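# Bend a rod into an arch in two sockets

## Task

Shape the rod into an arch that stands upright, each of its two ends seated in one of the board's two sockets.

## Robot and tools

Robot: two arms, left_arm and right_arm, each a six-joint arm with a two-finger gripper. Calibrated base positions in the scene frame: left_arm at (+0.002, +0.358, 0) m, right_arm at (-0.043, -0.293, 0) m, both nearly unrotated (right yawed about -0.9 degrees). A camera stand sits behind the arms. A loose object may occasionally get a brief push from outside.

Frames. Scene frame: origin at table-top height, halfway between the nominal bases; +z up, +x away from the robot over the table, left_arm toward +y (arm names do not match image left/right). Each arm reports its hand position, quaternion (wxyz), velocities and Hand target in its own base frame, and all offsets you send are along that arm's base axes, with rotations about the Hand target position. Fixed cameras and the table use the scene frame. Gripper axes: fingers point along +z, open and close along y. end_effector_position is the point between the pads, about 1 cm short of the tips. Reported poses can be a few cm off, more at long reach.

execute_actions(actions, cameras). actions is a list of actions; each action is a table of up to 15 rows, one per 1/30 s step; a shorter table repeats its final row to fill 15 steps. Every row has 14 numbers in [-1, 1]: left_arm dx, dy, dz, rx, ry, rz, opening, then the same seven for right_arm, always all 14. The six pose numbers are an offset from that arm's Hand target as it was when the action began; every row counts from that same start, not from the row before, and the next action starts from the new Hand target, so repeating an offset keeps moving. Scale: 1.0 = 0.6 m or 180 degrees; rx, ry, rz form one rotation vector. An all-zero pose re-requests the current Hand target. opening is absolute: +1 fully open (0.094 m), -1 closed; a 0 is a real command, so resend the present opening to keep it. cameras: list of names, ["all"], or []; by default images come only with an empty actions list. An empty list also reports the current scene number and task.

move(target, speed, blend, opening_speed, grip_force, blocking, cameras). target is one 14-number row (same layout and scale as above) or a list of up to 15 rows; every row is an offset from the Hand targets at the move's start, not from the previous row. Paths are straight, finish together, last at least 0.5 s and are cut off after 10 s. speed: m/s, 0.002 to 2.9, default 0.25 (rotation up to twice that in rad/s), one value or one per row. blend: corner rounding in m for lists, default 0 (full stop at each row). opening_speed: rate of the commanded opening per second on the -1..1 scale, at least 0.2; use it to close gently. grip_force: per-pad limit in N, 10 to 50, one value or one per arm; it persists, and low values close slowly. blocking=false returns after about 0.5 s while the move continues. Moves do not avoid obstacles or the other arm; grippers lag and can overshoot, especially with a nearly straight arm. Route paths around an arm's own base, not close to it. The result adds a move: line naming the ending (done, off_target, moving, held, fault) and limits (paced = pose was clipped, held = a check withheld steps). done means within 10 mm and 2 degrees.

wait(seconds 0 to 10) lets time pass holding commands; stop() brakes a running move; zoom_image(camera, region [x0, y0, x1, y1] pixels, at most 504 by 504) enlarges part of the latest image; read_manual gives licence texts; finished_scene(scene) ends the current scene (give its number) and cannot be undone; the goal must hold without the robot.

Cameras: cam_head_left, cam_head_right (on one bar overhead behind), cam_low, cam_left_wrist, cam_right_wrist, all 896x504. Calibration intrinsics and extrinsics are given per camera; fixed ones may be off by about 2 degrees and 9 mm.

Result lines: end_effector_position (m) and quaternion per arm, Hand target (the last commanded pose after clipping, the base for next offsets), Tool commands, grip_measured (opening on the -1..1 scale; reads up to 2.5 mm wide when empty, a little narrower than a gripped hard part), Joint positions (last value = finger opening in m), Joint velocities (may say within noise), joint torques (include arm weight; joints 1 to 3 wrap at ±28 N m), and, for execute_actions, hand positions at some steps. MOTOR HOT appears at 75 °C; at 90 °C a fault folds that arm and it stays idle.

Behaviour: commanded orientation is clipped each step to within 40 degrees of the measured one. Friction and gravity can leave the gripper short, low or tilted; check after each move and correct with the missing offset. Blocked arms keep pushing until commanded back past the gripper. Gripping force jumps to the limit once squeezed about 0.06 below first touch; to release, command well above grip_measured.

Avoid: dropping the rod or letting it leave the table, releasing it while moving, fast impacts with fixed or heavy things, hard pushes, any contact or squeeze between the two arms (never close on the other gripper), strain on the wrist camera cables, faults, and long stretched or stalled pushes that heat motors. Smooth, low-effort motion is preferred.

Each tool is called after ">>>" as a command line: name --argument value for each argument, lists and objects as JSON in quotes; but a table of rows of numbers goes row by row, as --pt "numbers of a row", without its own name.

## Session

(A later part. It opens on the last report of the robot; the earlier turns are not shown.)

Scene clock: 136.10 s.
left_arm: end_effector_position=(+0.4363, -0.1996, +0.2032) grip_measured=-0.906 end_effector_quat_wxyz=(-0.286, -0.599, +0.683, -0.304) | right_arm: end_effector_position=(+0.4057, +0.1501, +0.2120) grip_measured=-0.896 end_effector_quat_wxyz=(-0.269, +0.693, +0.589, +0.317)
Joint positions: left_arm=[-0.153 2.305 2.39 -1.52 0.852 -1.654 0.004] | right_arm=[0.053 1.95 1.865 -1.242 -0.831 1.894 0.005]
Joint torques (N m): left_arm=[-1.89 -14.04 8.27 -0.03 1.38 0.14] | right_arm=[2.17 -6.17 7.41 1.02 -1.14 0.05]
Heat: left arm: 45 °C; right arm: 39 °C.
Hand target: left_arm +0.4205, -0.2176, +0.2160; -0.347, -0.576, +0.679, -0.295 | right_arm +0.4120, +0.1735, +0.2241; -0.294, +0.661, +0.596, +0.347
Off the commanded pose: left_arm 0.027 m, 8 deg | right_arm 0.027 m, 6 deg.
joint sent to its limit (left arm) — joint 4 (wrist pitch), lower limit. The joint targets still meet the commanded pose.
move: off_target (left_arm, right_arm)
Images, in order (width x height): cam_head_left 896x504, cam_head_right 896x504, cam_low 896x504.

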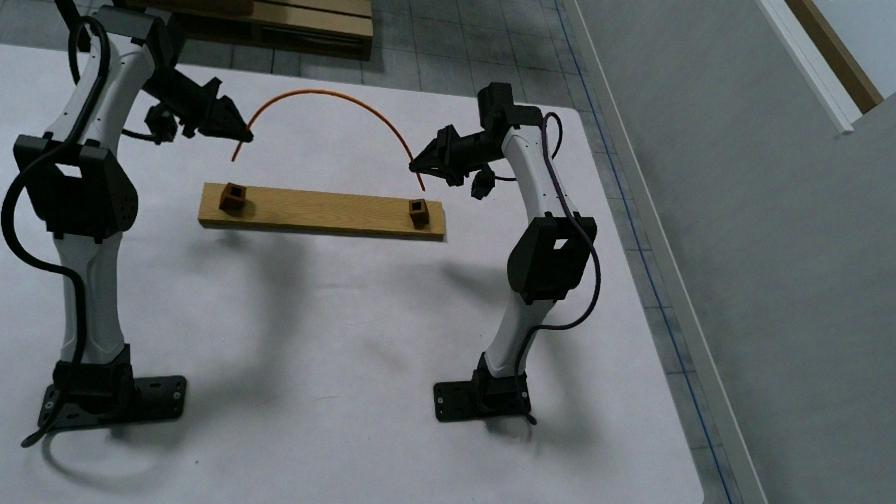

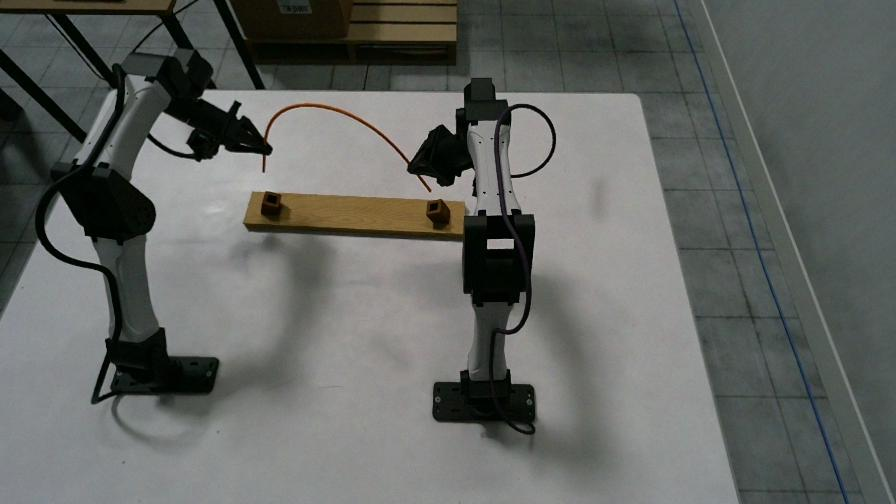

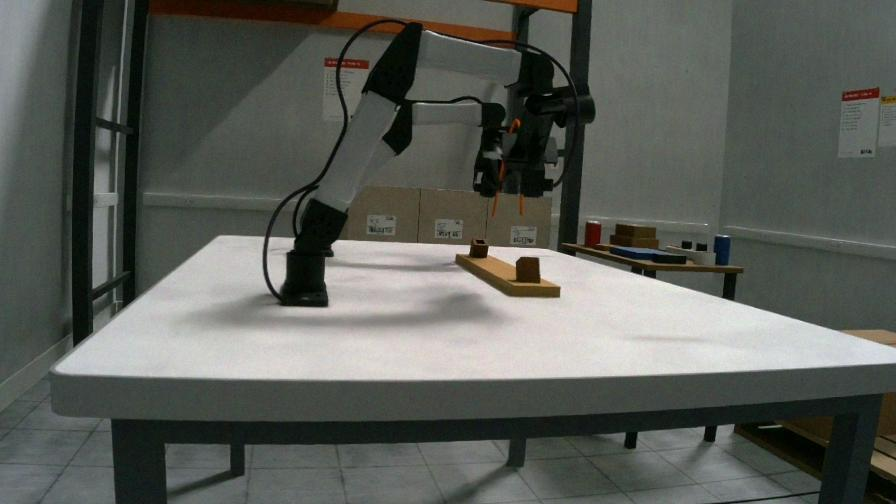

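>>> move --target '[-0.0433,0,-0.078,0,0,0.034,-1,0.019,-0.004,-0.112,0,0,0.034,-1]' --speed 0.06 --cameras '["cam_head_left","cam_head_right","cam_low"]'

>>> zoom_image --camera "cam_head_left" --region '[180, 120, 300, 230]'

>>> zoom_image --camera "cam_head_left" --region '[360, 120, 480, 230]'

>>> zoom_image --camera "cam_head_right" --region '[210, 120, 330, 230]'

>>> zoom_image --camera "cam_head_right" --region '[370, 120, 490, 230]'

>>> zoom_image --camera "cam_low" --region '[410, 130, 570, 310]'

Scene clock: 147.30 s.
left_arm: end_effector_position=(+0.4035, -0.1944, +0.1424) grip_measured=-0.906 end_effector_quat_wxyz=(+0.307, +0.637, -0.649, +0.281) | right_arm: end_effector_position=(+0.4265, +0.1483, +0.1554) grip_measured=-0.896 end_effector_quat_wxyz=(-0.273, +0.656, +0.631, +0.311)
Joint positions: left_arm=[-0.152 2.107 1.825 -1.174 0.853 -1.757 0.004] | right_arm=[0.043 2.099 1.865 -1.193 -0.844 1.717 0.005]
Joint torques (N m): left_arm=[-3.15 -17.94 5.93 0.8 1.24 -0.14] | right_arm=[1.89 -7.15 4.53 0.66 -1.25 -0.09]
Heat: left arm: 47 °C; right arm: 38 °C.
Hand target: left_arm +0.3946, -0.2174, +0.1693; +0.330, +0.612, -0.647, +0.313 | right_arm +0.4234, +0.1710, +0.1569; -0.312, +0.629, +0.631, +0.331
Off the commanded pose: left_arm 0.036 m, 5 deg | right_arm 0.023 m, 6 deg.
move: off_target (left_arm, right_arm)
Images, in order (width x height): cam_head_left 896x504, cam_head_right 896x504, cam_low 896x504.

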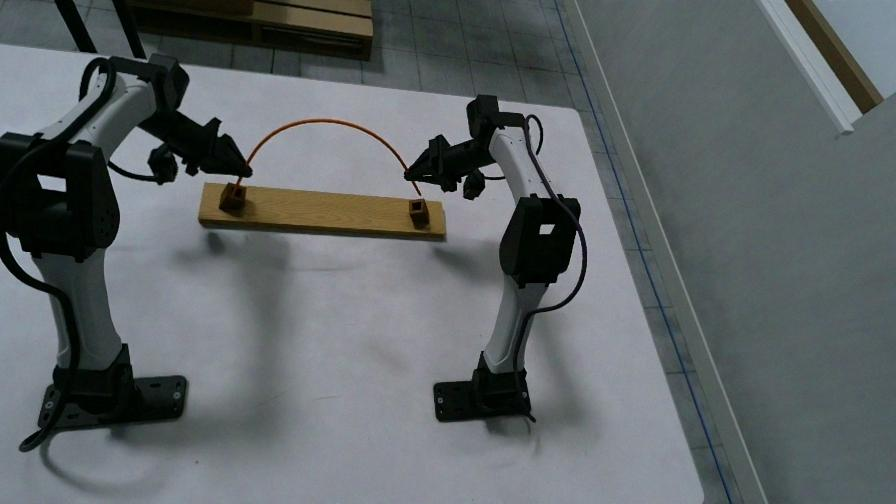

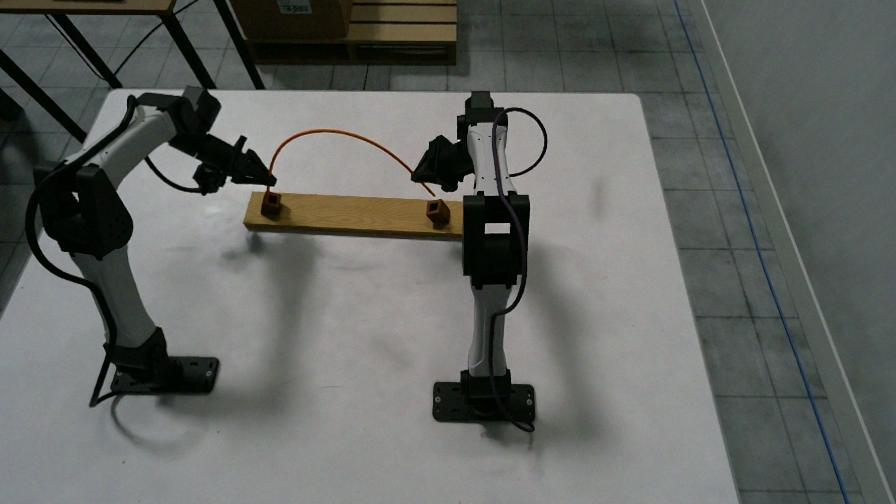

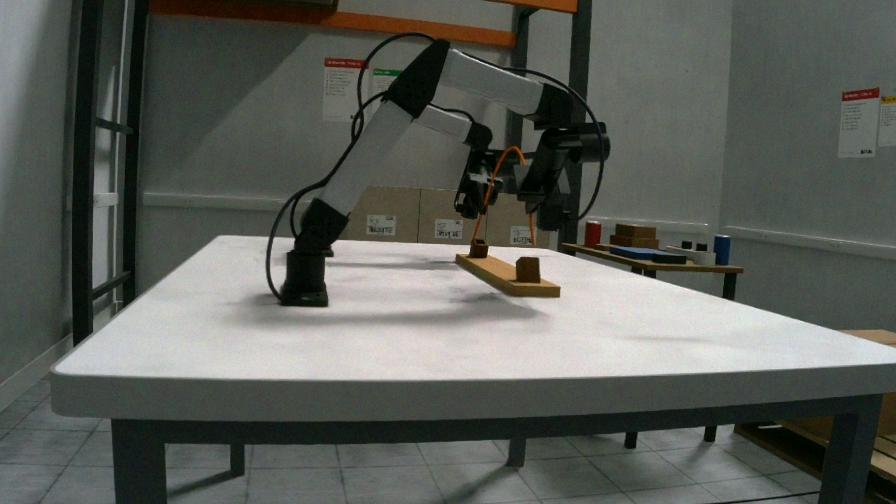

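Scaled by 4.200 from the camera's 896x504 image, which has a finer 1280x720 frame.

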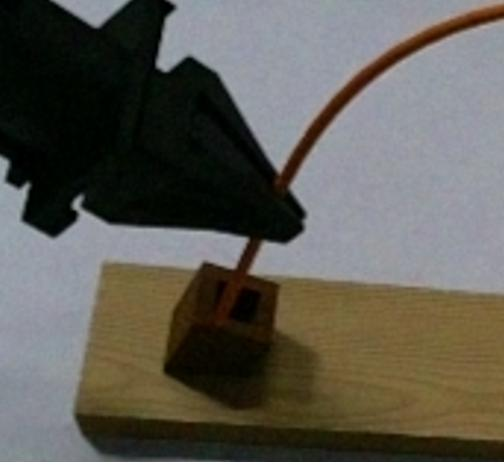

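Scaled by 4.200 from the camera's 896x504 image, which has a finer 1280x720 frame.

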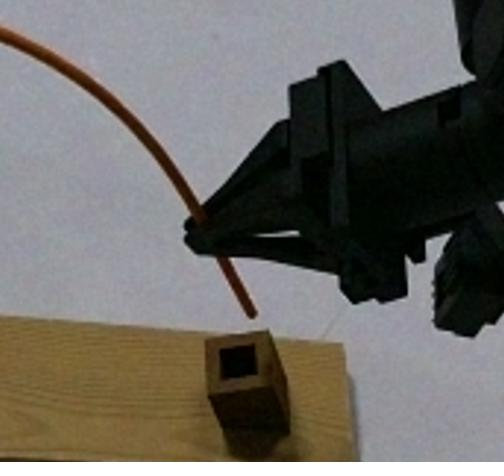

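Scaled by 4.200 from the camera's 896x504 image, which has a finer 1280x720 frame.

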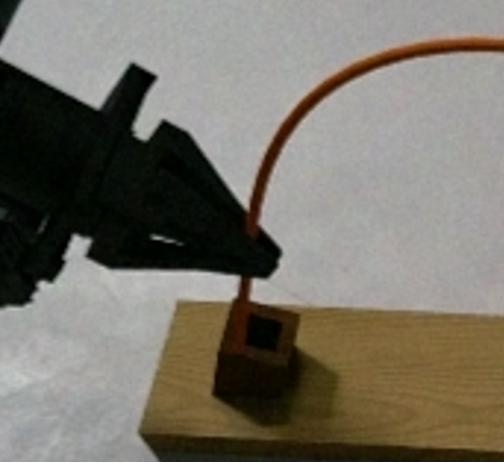

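Scaled by 4.200 from the camera's 896x504 image, which has a finer 1280x720 frame.

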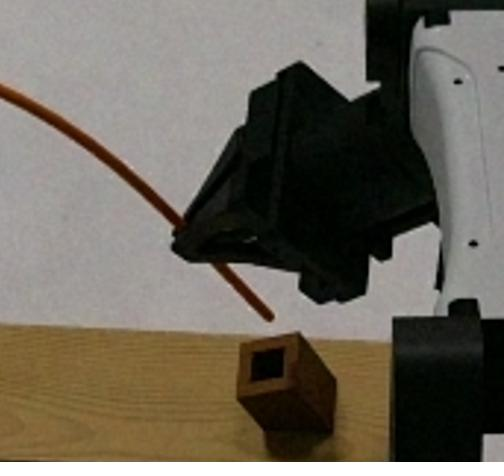

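Scaled by 2.800 from the camera's 896x504 image, which has a finer 1280x720 frame.

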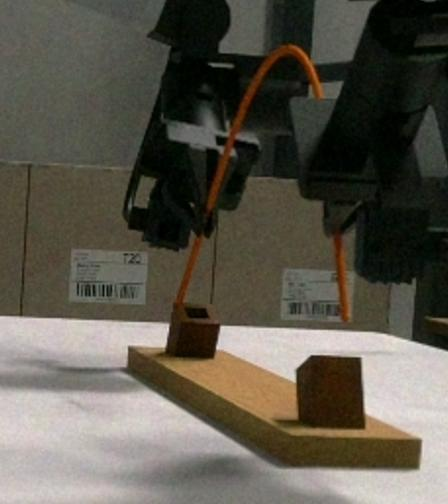

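>>> zoom_image --camera "cam_head_left" --region '[210, 160, 260, 210]'

>>> zoom_image --camera "cam_head_right" --region '[250, 170, 300, 220]'

>>> zoom_image --camera "cam_low" --region '[450, 200, 510, 260]'

>>> wait --seconds 0.1 --cameras '["cam_left_wrist","cam_right_wrist"]'

Scaled by 10.080 from the camera's 896x504 image, which has a finer 1280x720 frame.

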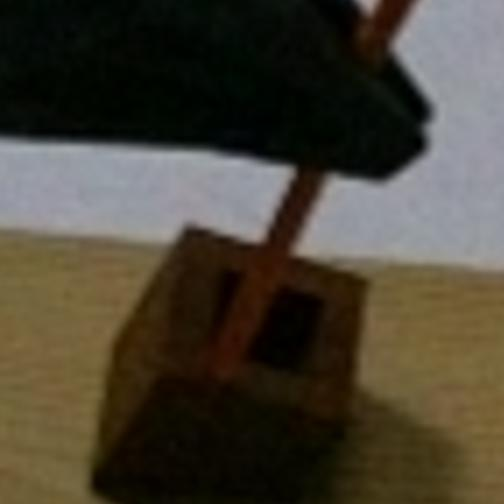

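Scaled by 10.080 from the camera's 896x504 image, which has a finer 1280x720 frame.

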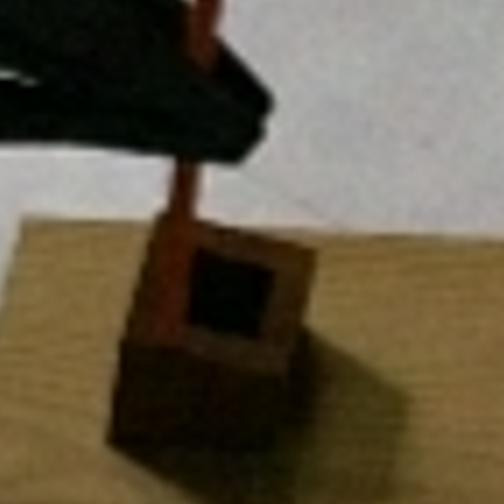

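Scaled by 8.400 from the camera's 896x504 image, which has a finer 1280x720 frame.

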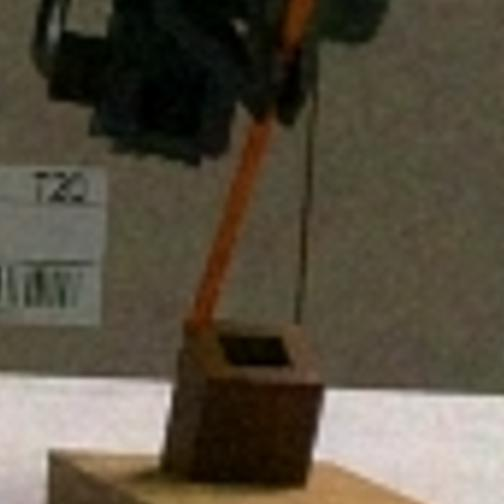

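Scene clock: 151.87 s.
left_arm: end_effector_position=(+0.4037, -0.1945, +0.1424) grip_measured=-0.906 end_effector_quat_wxyz=(+0.307, +0.637, -0.649, +0.281) | right_arm: end_effector_position=(+0.4265, +0.1483, +0.1554) grip_measured=-0.896 end_effector_quat_wxyz=(-0.273, +0.656, +0.631, +0.311)
Joint positions: left_arm=[-0.152 2.107 1.825 -1.174 0.853 -1.758 0.004] | right_arm=[0.043 2.099 1.865 -1.193 -0.844 1.717 0.005]
Joint torques (N m): left_arm=[-3.15 -17.89 5.96 0.79 1.24 -0.13] | right_arm=[1.88 -7.15 4.55 0.66 -1.25 -0.09]
Heat: left arm: 50 °C; right arm: 39 °C.
Hand target: left_arm +0.3946, -0.2174, +0.1693; +0.330, +0.612, -0.647, +0.313 | right_arm +0.4234, +0.1710, +0.1569; -0.312, +0.629, +0.631, +0.331
Tool commands: left_gripper/opening=-1.0 right_gripper/opening=-1.0
Off the commanded pose: left_arm 0.036 m, 5 deg | right_arm 0.023 m, 6 deg.
wait: 0.10 s; at rest from the start
camera_calibration:
cam_left_wrist: T_world_to_cam=[[0.996206, -0.0870163, 0.00136626, -0.415823], [0.00489061, 0.0716508, 0.997418, -0.126203], [-0.0868895, -0.993627, 0.0718045, -0.0373306], [0, 0, 0, 1]] pos_world=[0.411619, -0.0642334, 0.129126]
cam_right_wrist: T_world_to_cam=[[-0.994934, 0.0868153, -0.0506894, 0.420603], [-0.0560305, -0.0602318, 0.996611, -0.119679], [0.0834679, 0.994402, 0.064791, -0.0642316], [0, 0, 0, 1]] pos_world=[0.417128, 0.0201487, 0.144756]
Images, in order (width x height): cam_left_wrist 896x504, cam_right_wrist 896x504.

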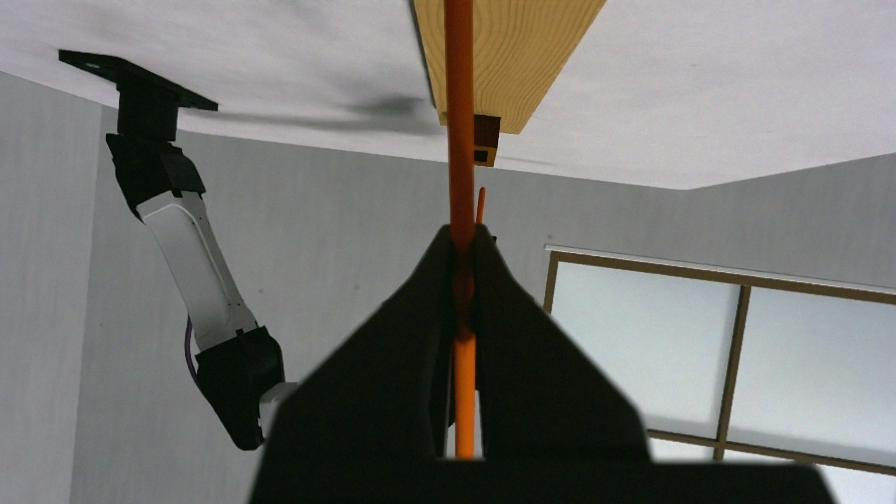

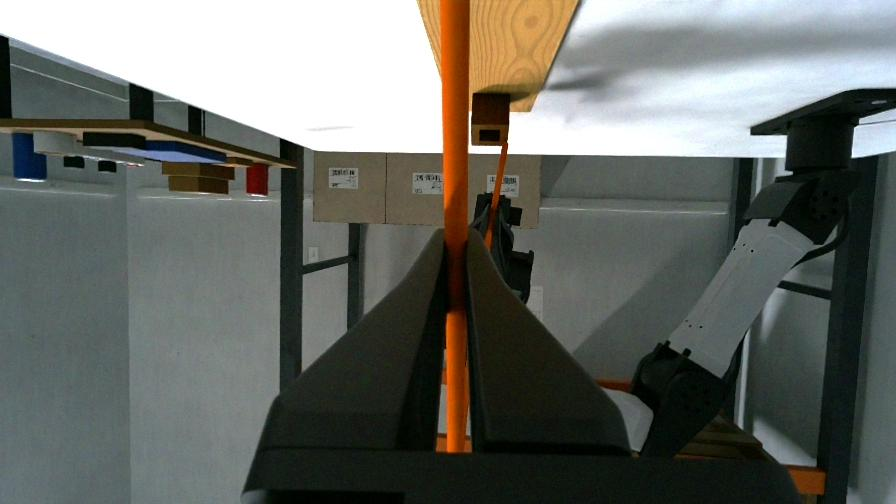

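>>> move --target '[0.02,-0.013,0.03,0,0,0,-1,0,0,0,0,0,0,-1]' --speed 0.05 --cameras '["cam_head_left","cam_head_right","cam_low"]'

>>> zoom_image --camera "cam_head_left" --region '[210, 160, 260, 210]'

>>> zoom_image --camera "cam_head_right" --region '[250, 170, 300, 220]'

>>> zoom_image --camera "cam_low" --region '[410, 130, 570, 310]'

Scene clock: 159.50 s.
left_arm: end_effector_position=(+0.4174, -0.1985, +0.1709) grip_measured=-0.906 end_effector_quat_wxyz=(+0.289, +0.634, -0.650, +0.304) | right_arm: end_effector_position=(+0.4266, +0.1484, +0.1564) grip_measured=-0.896 end_effector_quat_wxyz=(-0.276, +0.656, +0.629, +0.313)
Joint positions: left_arm=[-0.157 2.107 1.93 -1.198 0.848 -1.792 0.004] | right_arm=[0.041 2.099 1.865 -1.193 -0.852 1.717 0.005]
Joint torques (N m): left_arm=[-3.86 -13.39 9.03 0.56 1.22 -0.14] | right_arm=[2.07 -7.13 4.51 0.67 -1.18 -0.09]
Heat: left arm: 54 °C; right arm: 39 °C.
Hand target: left_arm +0.4066, -0.2252, +0.1873; +0.330, +0.612, -0.647, +0.313 | right_arm +0.4234, +0.1711, +0.1569; -0.312, +0.629, +0.631, +0.331
Off the commanded pose: left_arm 0.033 m, 5 deg | right_arm 0.023 m, 6 deg.
move: off_target (left_arm, right_arm)
Images, in order (width x height): cam_head_left 896x504, cam_head_right 896x504, cam_low 896x504.

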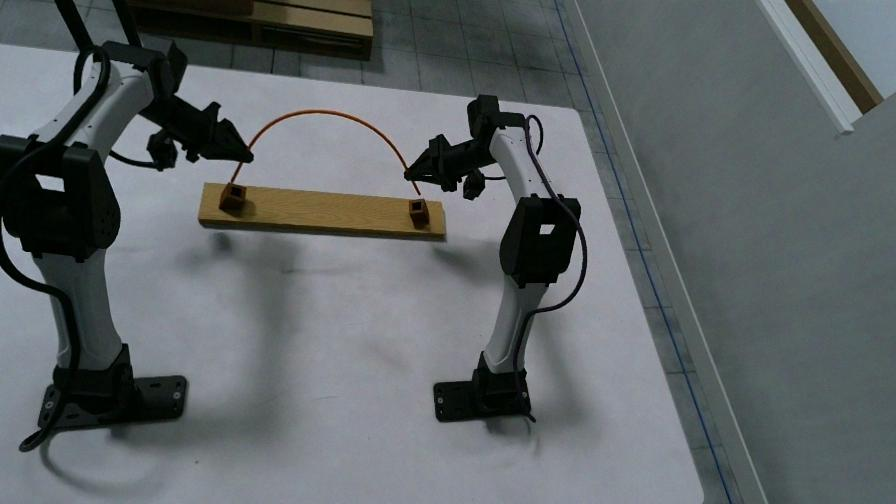

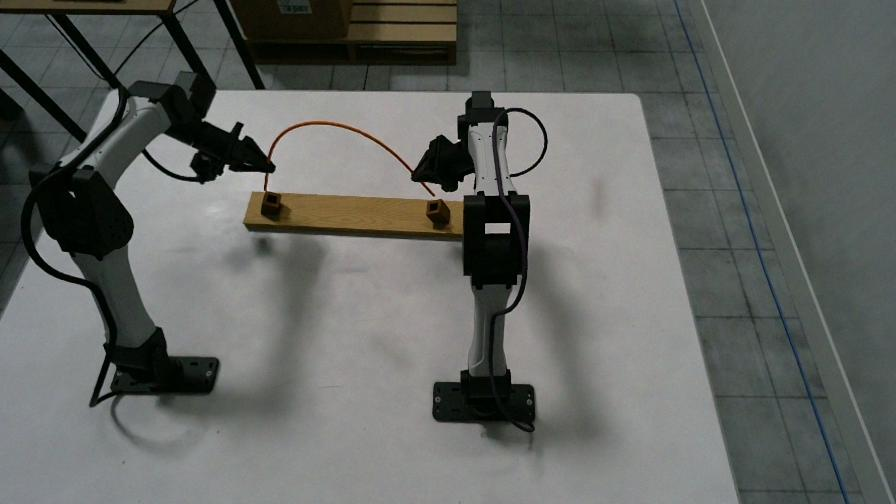

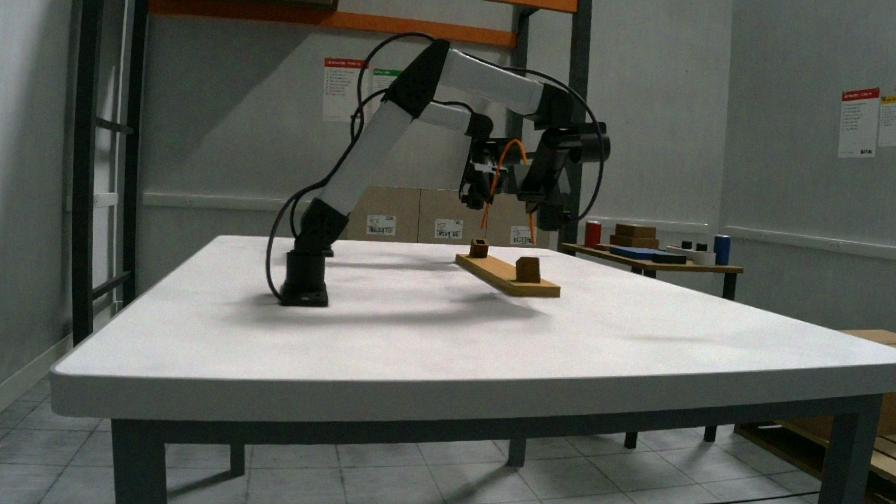

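Scaled by 10.080 from the camera's 896x504 image, which has a finer 1280x720 frame.

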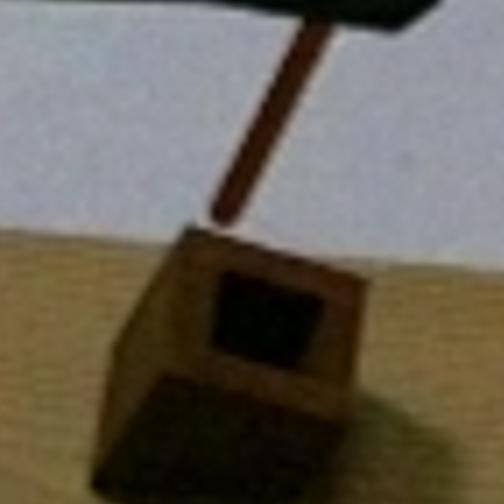

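Scaled by 10.080 from the camera's 896x504 image, which has a finer 1280x720 frame.

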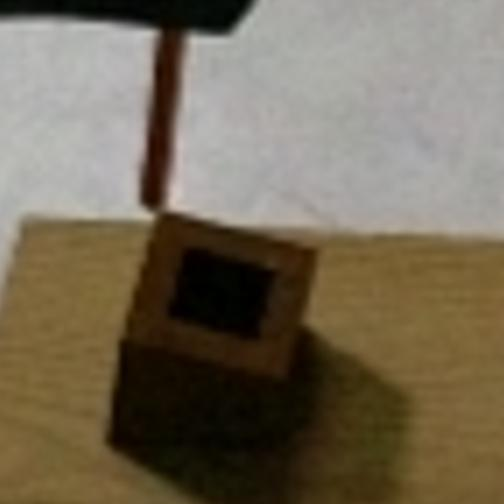

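Scaled by 2.800 from the camera's 896x504 image, which has a finer 1280x720 frame.

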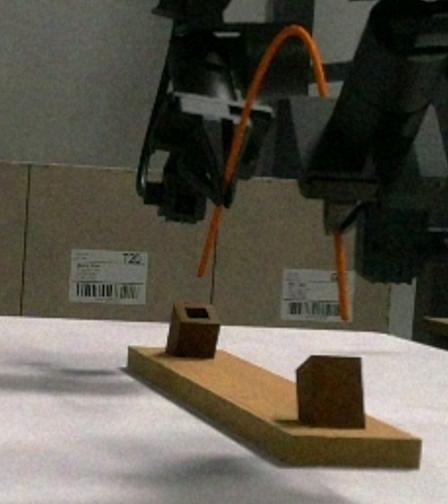

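>>> move --target '[0,-0.005,-0.07,0,0,0,-1,-0.013,0.003,-0.07,0,0,0,-1]' --speed 0.04 --cameras '["cam_head_left","cam_head_right","cam_low"]'

>>> zoom_image --camera "cam_head_left" --region '[210, 160, 260, 210]'

>>> zoom_image --camera "cam_head_right" --region '[250, 170, 300, 220]'

>>> zoom_image --camera "cam_head_left" --region '[395, 170, 445, 220]'

>>> zoom_image --camera "cam_head_right" --region '[410, 170, 460, 220]'

>>> zoom_image --camera "cam_low" --region '[410, 130, 570, 310]'

Scene clock: 172.63 s.
left_arm: end_effector_position=(+0.4172, -0.2001, +0.1404) grip_measured=-0.906 end_effector_quat_wxyz=(+0.288, +0.633, -0.651, +0.303) | right_arm: end_effector_position=(+0.4199, +0.1483, +0.1097) grip_measured=-0.896 end_effector_quat_wxyz=(-0.280, +0.657, +0.628, +0.309)
Joint positions: left_arm=[-0.162 2.107 1.811 -1.077 0.845 -1.794 0.004] | right_arm=[0.041 2.099 1.679 -1.021 -0.853 1.715 0.005]
Joint torques (N m): left_arm=[-4.11 -12.85 6 0.98 1.25 -0.13] | right_arm=[2.5 -8.08 4.3 0.69 -1.17 -0.01]
Heat: left arm: 55 °C; right arm: 40 °C.
Hand target: left_arm +0.4065, -0.2283, +0.1453; +0.330, +0.611, -0.647, +0.313 | right_arm +0.4156, +0.1730, +0.1150; -0.312, +0.629, +0.631, +0.331
Off the commanded pose: left_arm 0.030 m, 6 deg | right_arm 0.026 m, 6 deg.
move: off_target (left_arm, right_arm)
Images, in order (width x height): cam_head_left 896x504, cam_head_right 896x504, cam_low 896x504.

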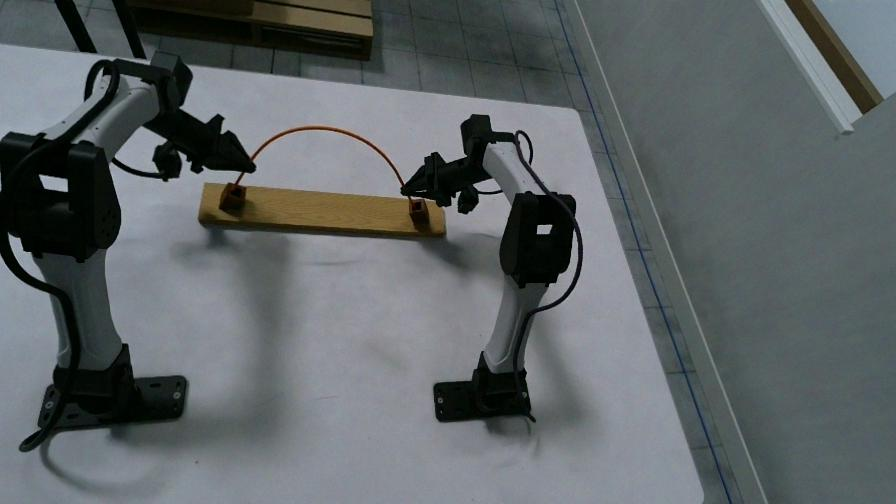

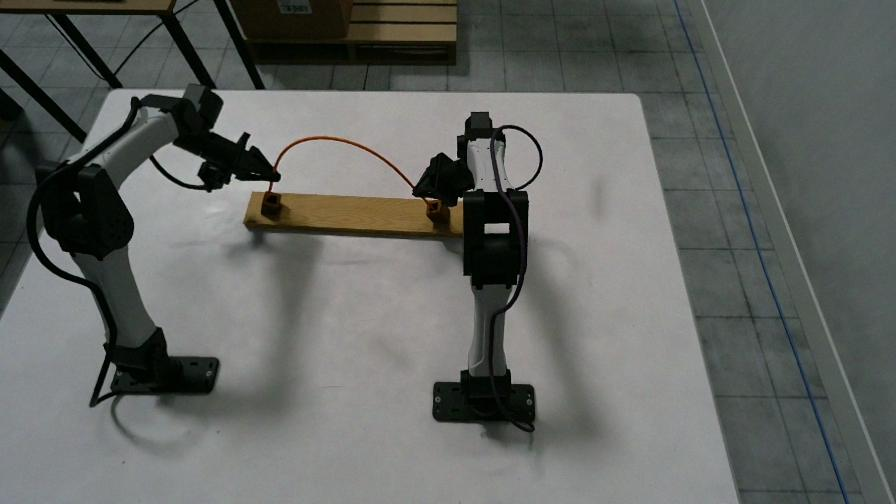

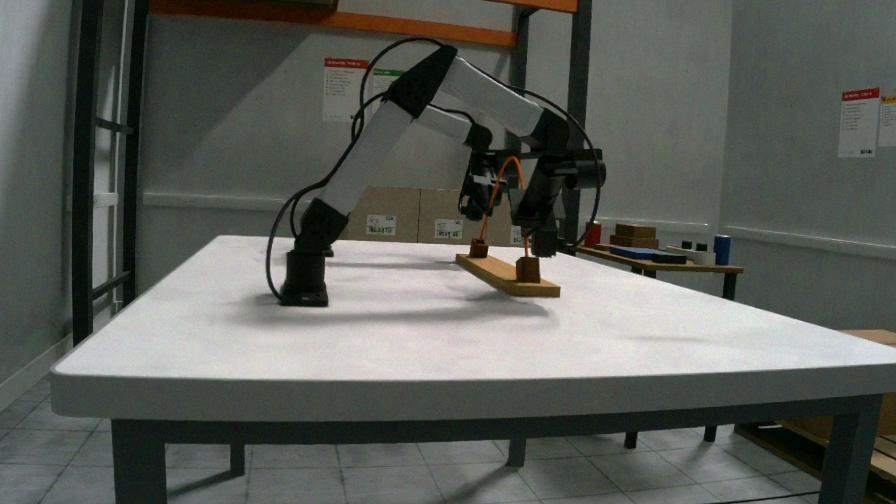

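Scaled by 10.080 from the camera's 896x504 image, which has a finer 1280x720 frame.

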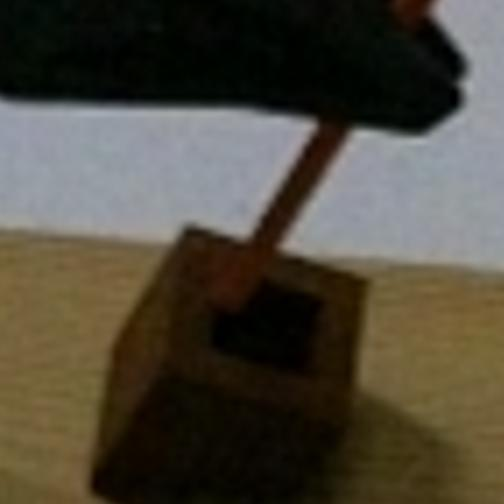

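Scaled by 10.080 from the camera's 896x504 image, which has a finer 1280x720 frame.

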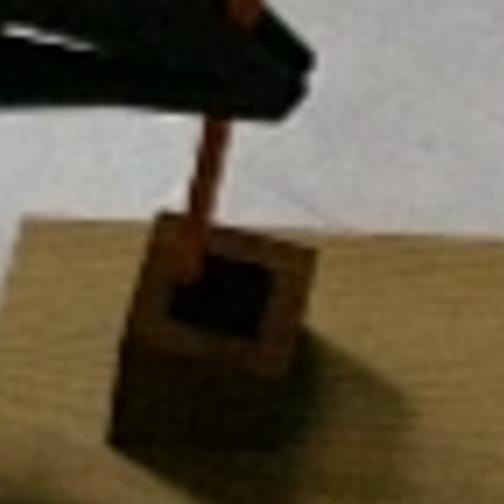

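Scaled by 10.080 from the camera's 896x504 image, which has a finer 1280x720 frame.

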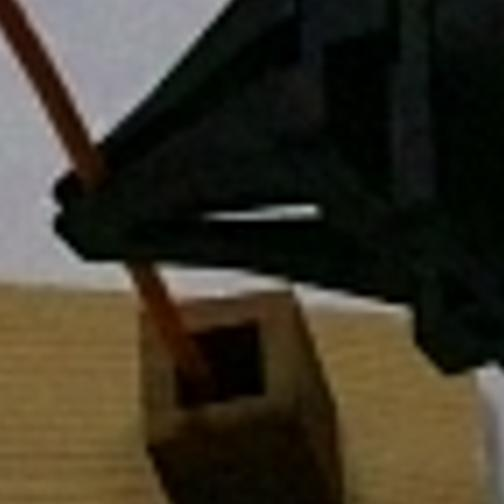

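Scaled by 10.080 from the camera's 896x504 image, which has a finer 1280x720 frame.

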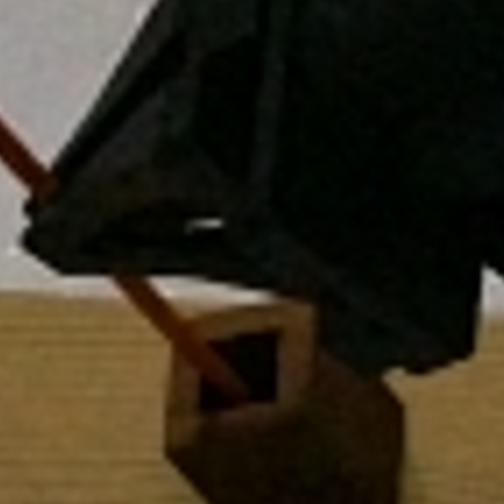

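Scaled by 2.800 from the camera's 896x504 image, which has a finer 1280x720 frame.

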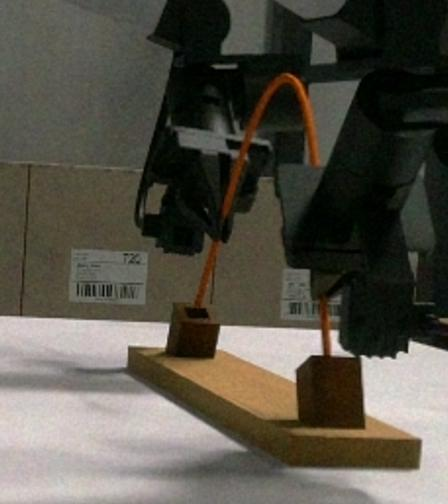

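>>> move --target '[0,-0.03,0.017,0,0,0,-1,0,0,0,0,0,0,-1]' --speed 0.04 --cameras '["cam_head_left","cam_head_right","cam_low"]'

>>> zoom_image --camera "cam_head_left" --region '[210, 160, 260, 210]'

>>> zoom_image --camera "cam_head_right" --region '[250, 170, 300, 220]'

>>> zoom_image --camera "cam_low" --region '[410, 130, 570, 310]'

Scene clock: 176.93 s.
left_arm: end_effector_position=(+0.4119, -0.2160, +0.1407) grip_measured=-0.906 end_effector_quat_wxyz=(+0.299, +0.640, -0.645, +0.292) | right_arm: end_effector_position=(+0.4207, +0.1465, +0.1097) grip_measured=-0.896 end_effector_quat_wxyz=(-0.279, +0.658, +0.627, +0.310)
Joint positions: left_arm=[-0.2 2.107 1.811 -1.063 0.843 -1.859 0.004] | right_arm=[0.036 2.099 1.679 -1.021 -0.853 1.715 0.005]
Joint torques (N m): left_arm=[-4.42 -13.44 8.34 1.09 1.18 -0.15] | right_arm=[2.81 -8.08 4.27 0.71 -1.17 -0.01]
Heat: left arm: 55 °C; right arm: 40 °C.
Hand target: left_arm +0.4066, -0.2463, +0.1556; +0.330, +0.612, -0.647, +0.313 | right_arm +0.4156, +0.1729, +0.1150; -0.312, +0.629, +0.631, +0.331
Off the commanded pose: left_arm 0.034 m, 5 deg | right_arm 0.027 m, 6 deg.
move: off_target (left_arm, right_arm)
Images, in order (width x height): cam_head_left 896x504, cam_head_right 896x504, cam_low 896x504.

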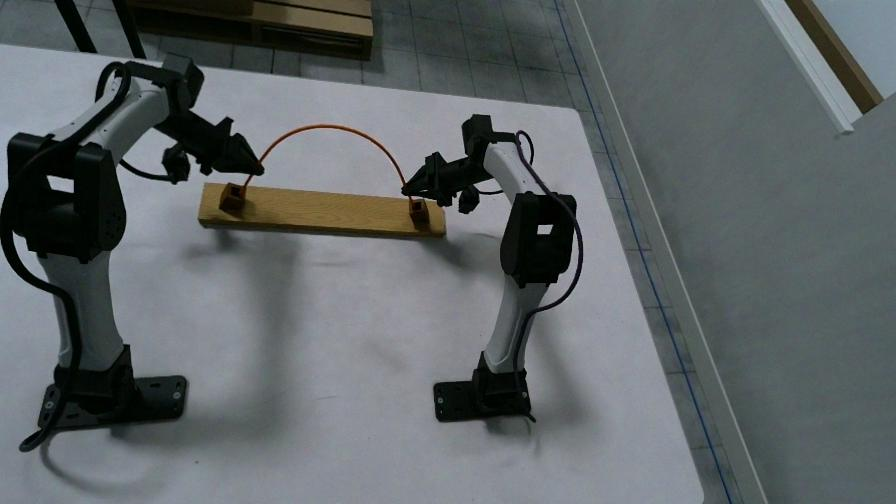

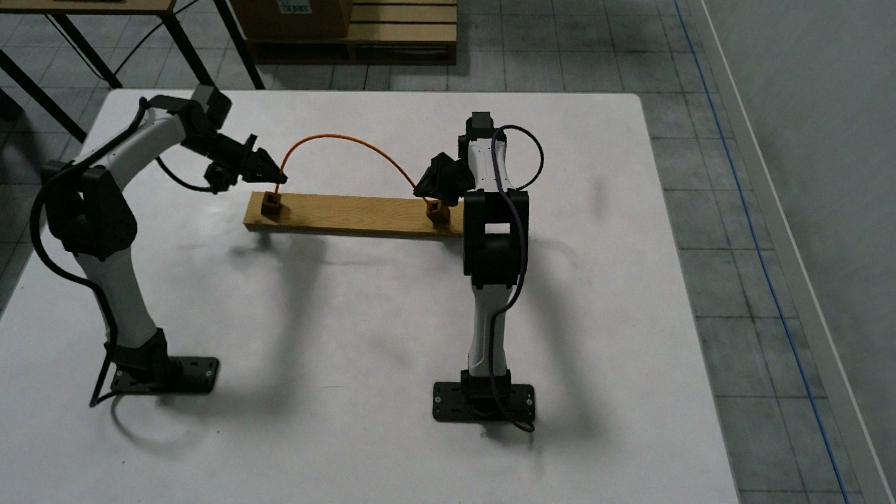

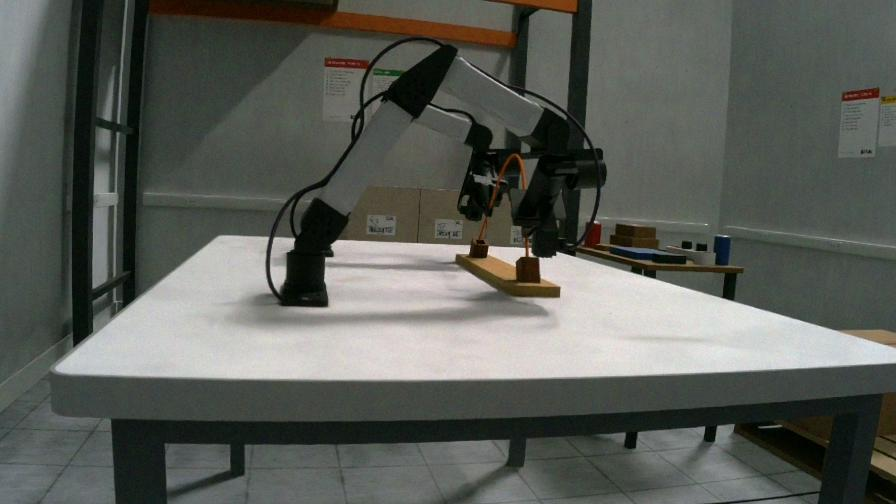

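Scaled by 10.080 from the camera's 896x504 image, which has a finer 1280x720 frame.

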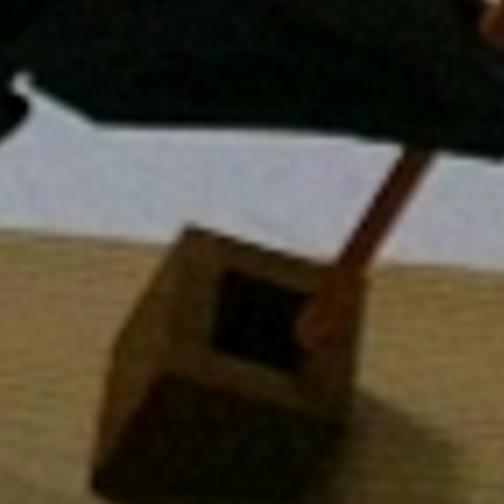

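Scaled by 10.080 from the camera's 896x504 image, which has a finer 1280x720 frame.

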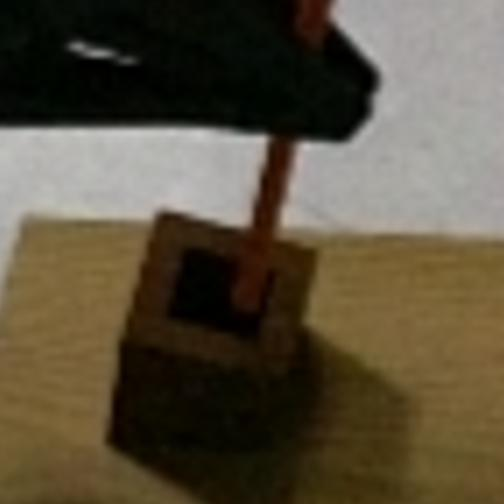

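Scaled by 2.800 from the camera's 896x504 image, which has a finer 1280x720 frame.

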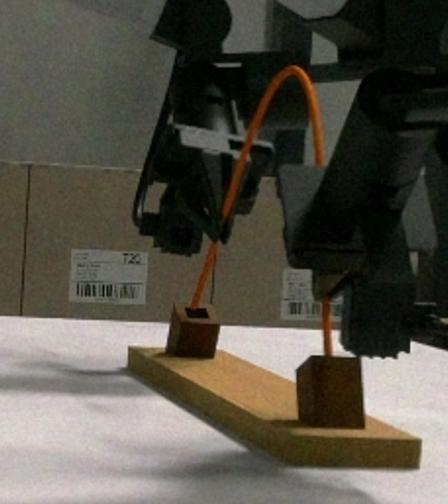

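>>> move --target '[0.015,0.028,0.0,0,0,0,-1,0,0,0,0,0,0,-1]' --speed 0.04 --cameras '["cam_head_left","cam_head_right"]'

>>> zoom_image --camera "cam_head_left" --region '[210, 160, 260, 210]'

>>> zoom_image --camera "cam_head_right" --region '[250, 170, 300, 220]'

Scene clock: 180.83 s.
left_arm: end_effector_position=(+0.4229, -0.2097, +0.1444) grip_measured=-0.906 end_effector_quat_wxyz=(+0.290, +0.636, -0.648, +0.303) | right_arm: end_effector_position=(+0.4207, +0.1465, +0.1097) grip_measured=-0.896 end_effector_quat_wxyz=(-0.279, +0.658, +0.627, +0.310)
Joint positions: left_arm=[-0.182 2.129 1.857 -1.077 0.843 -1.833 0.004] | right_arm=[0.036 2.099 1.679 -1.021 -0.853 1.715 0.005]
Joint torques (N m): left_arm=[-2.22 -12.41 9.07 0.6 1.26 0.11] | right_arm=[2.81 -8.08 4.27 0.71 -1.17 -0.01]
Heat: left arm: 55 °C; right arm: 40 °C.
Hand target: left_arm +0.4156, -0.2295, +0.1556; +0.330, +0.611, -0.647, +0.313 | right_arm +0.4156, +0.1729, +0.1150; -0.312, +0.629, +0.631, +0.331
Off the commanded pose: left_arm 0.024 m, 6 deg | right_arm 0.027 m, 6 deg.
move: off_target (left_arm, right_arm)
Images, in order (width x height): cam_head_left 896x504, cam_head_right 896x504.

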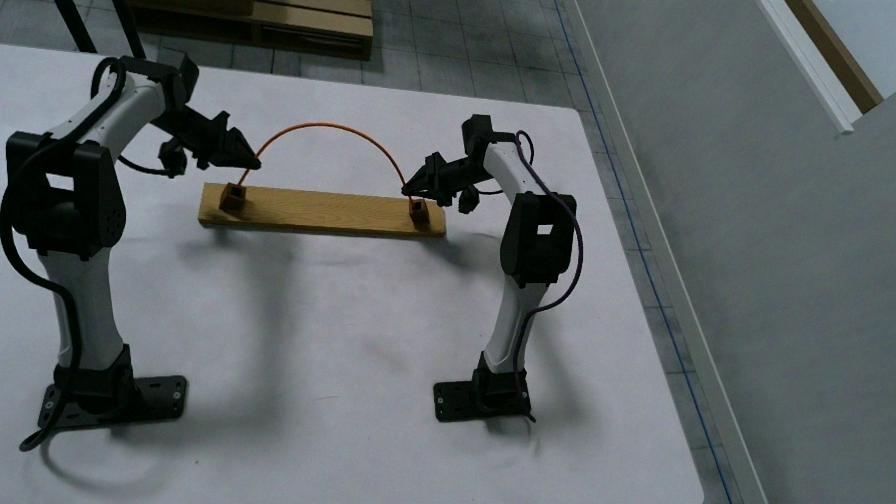

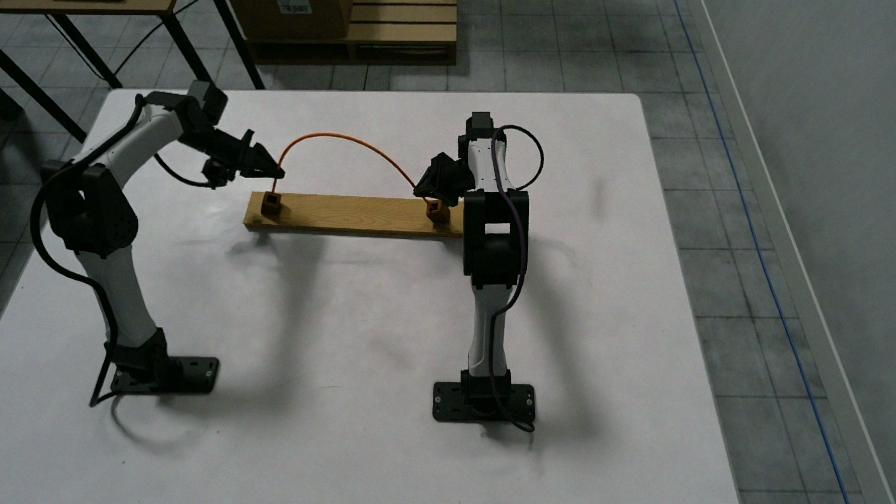

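Scaled by 10.080 from the camera's 896x504 image, which has a finer 1280x720 frame.

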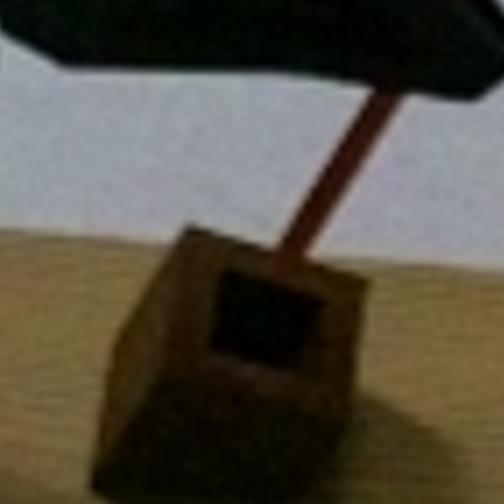

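Scaled by 10.080 from the camera's 896x504 image, which has a finer 1280x720 frame.

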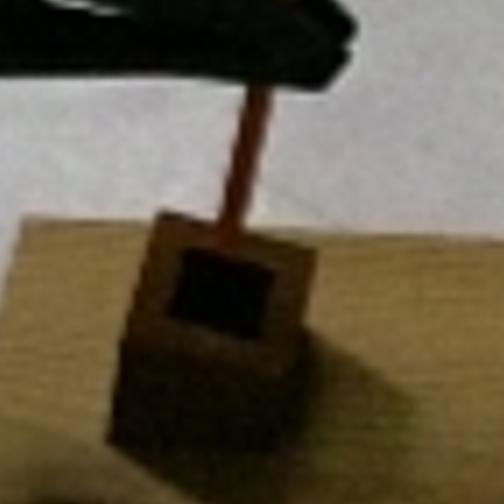

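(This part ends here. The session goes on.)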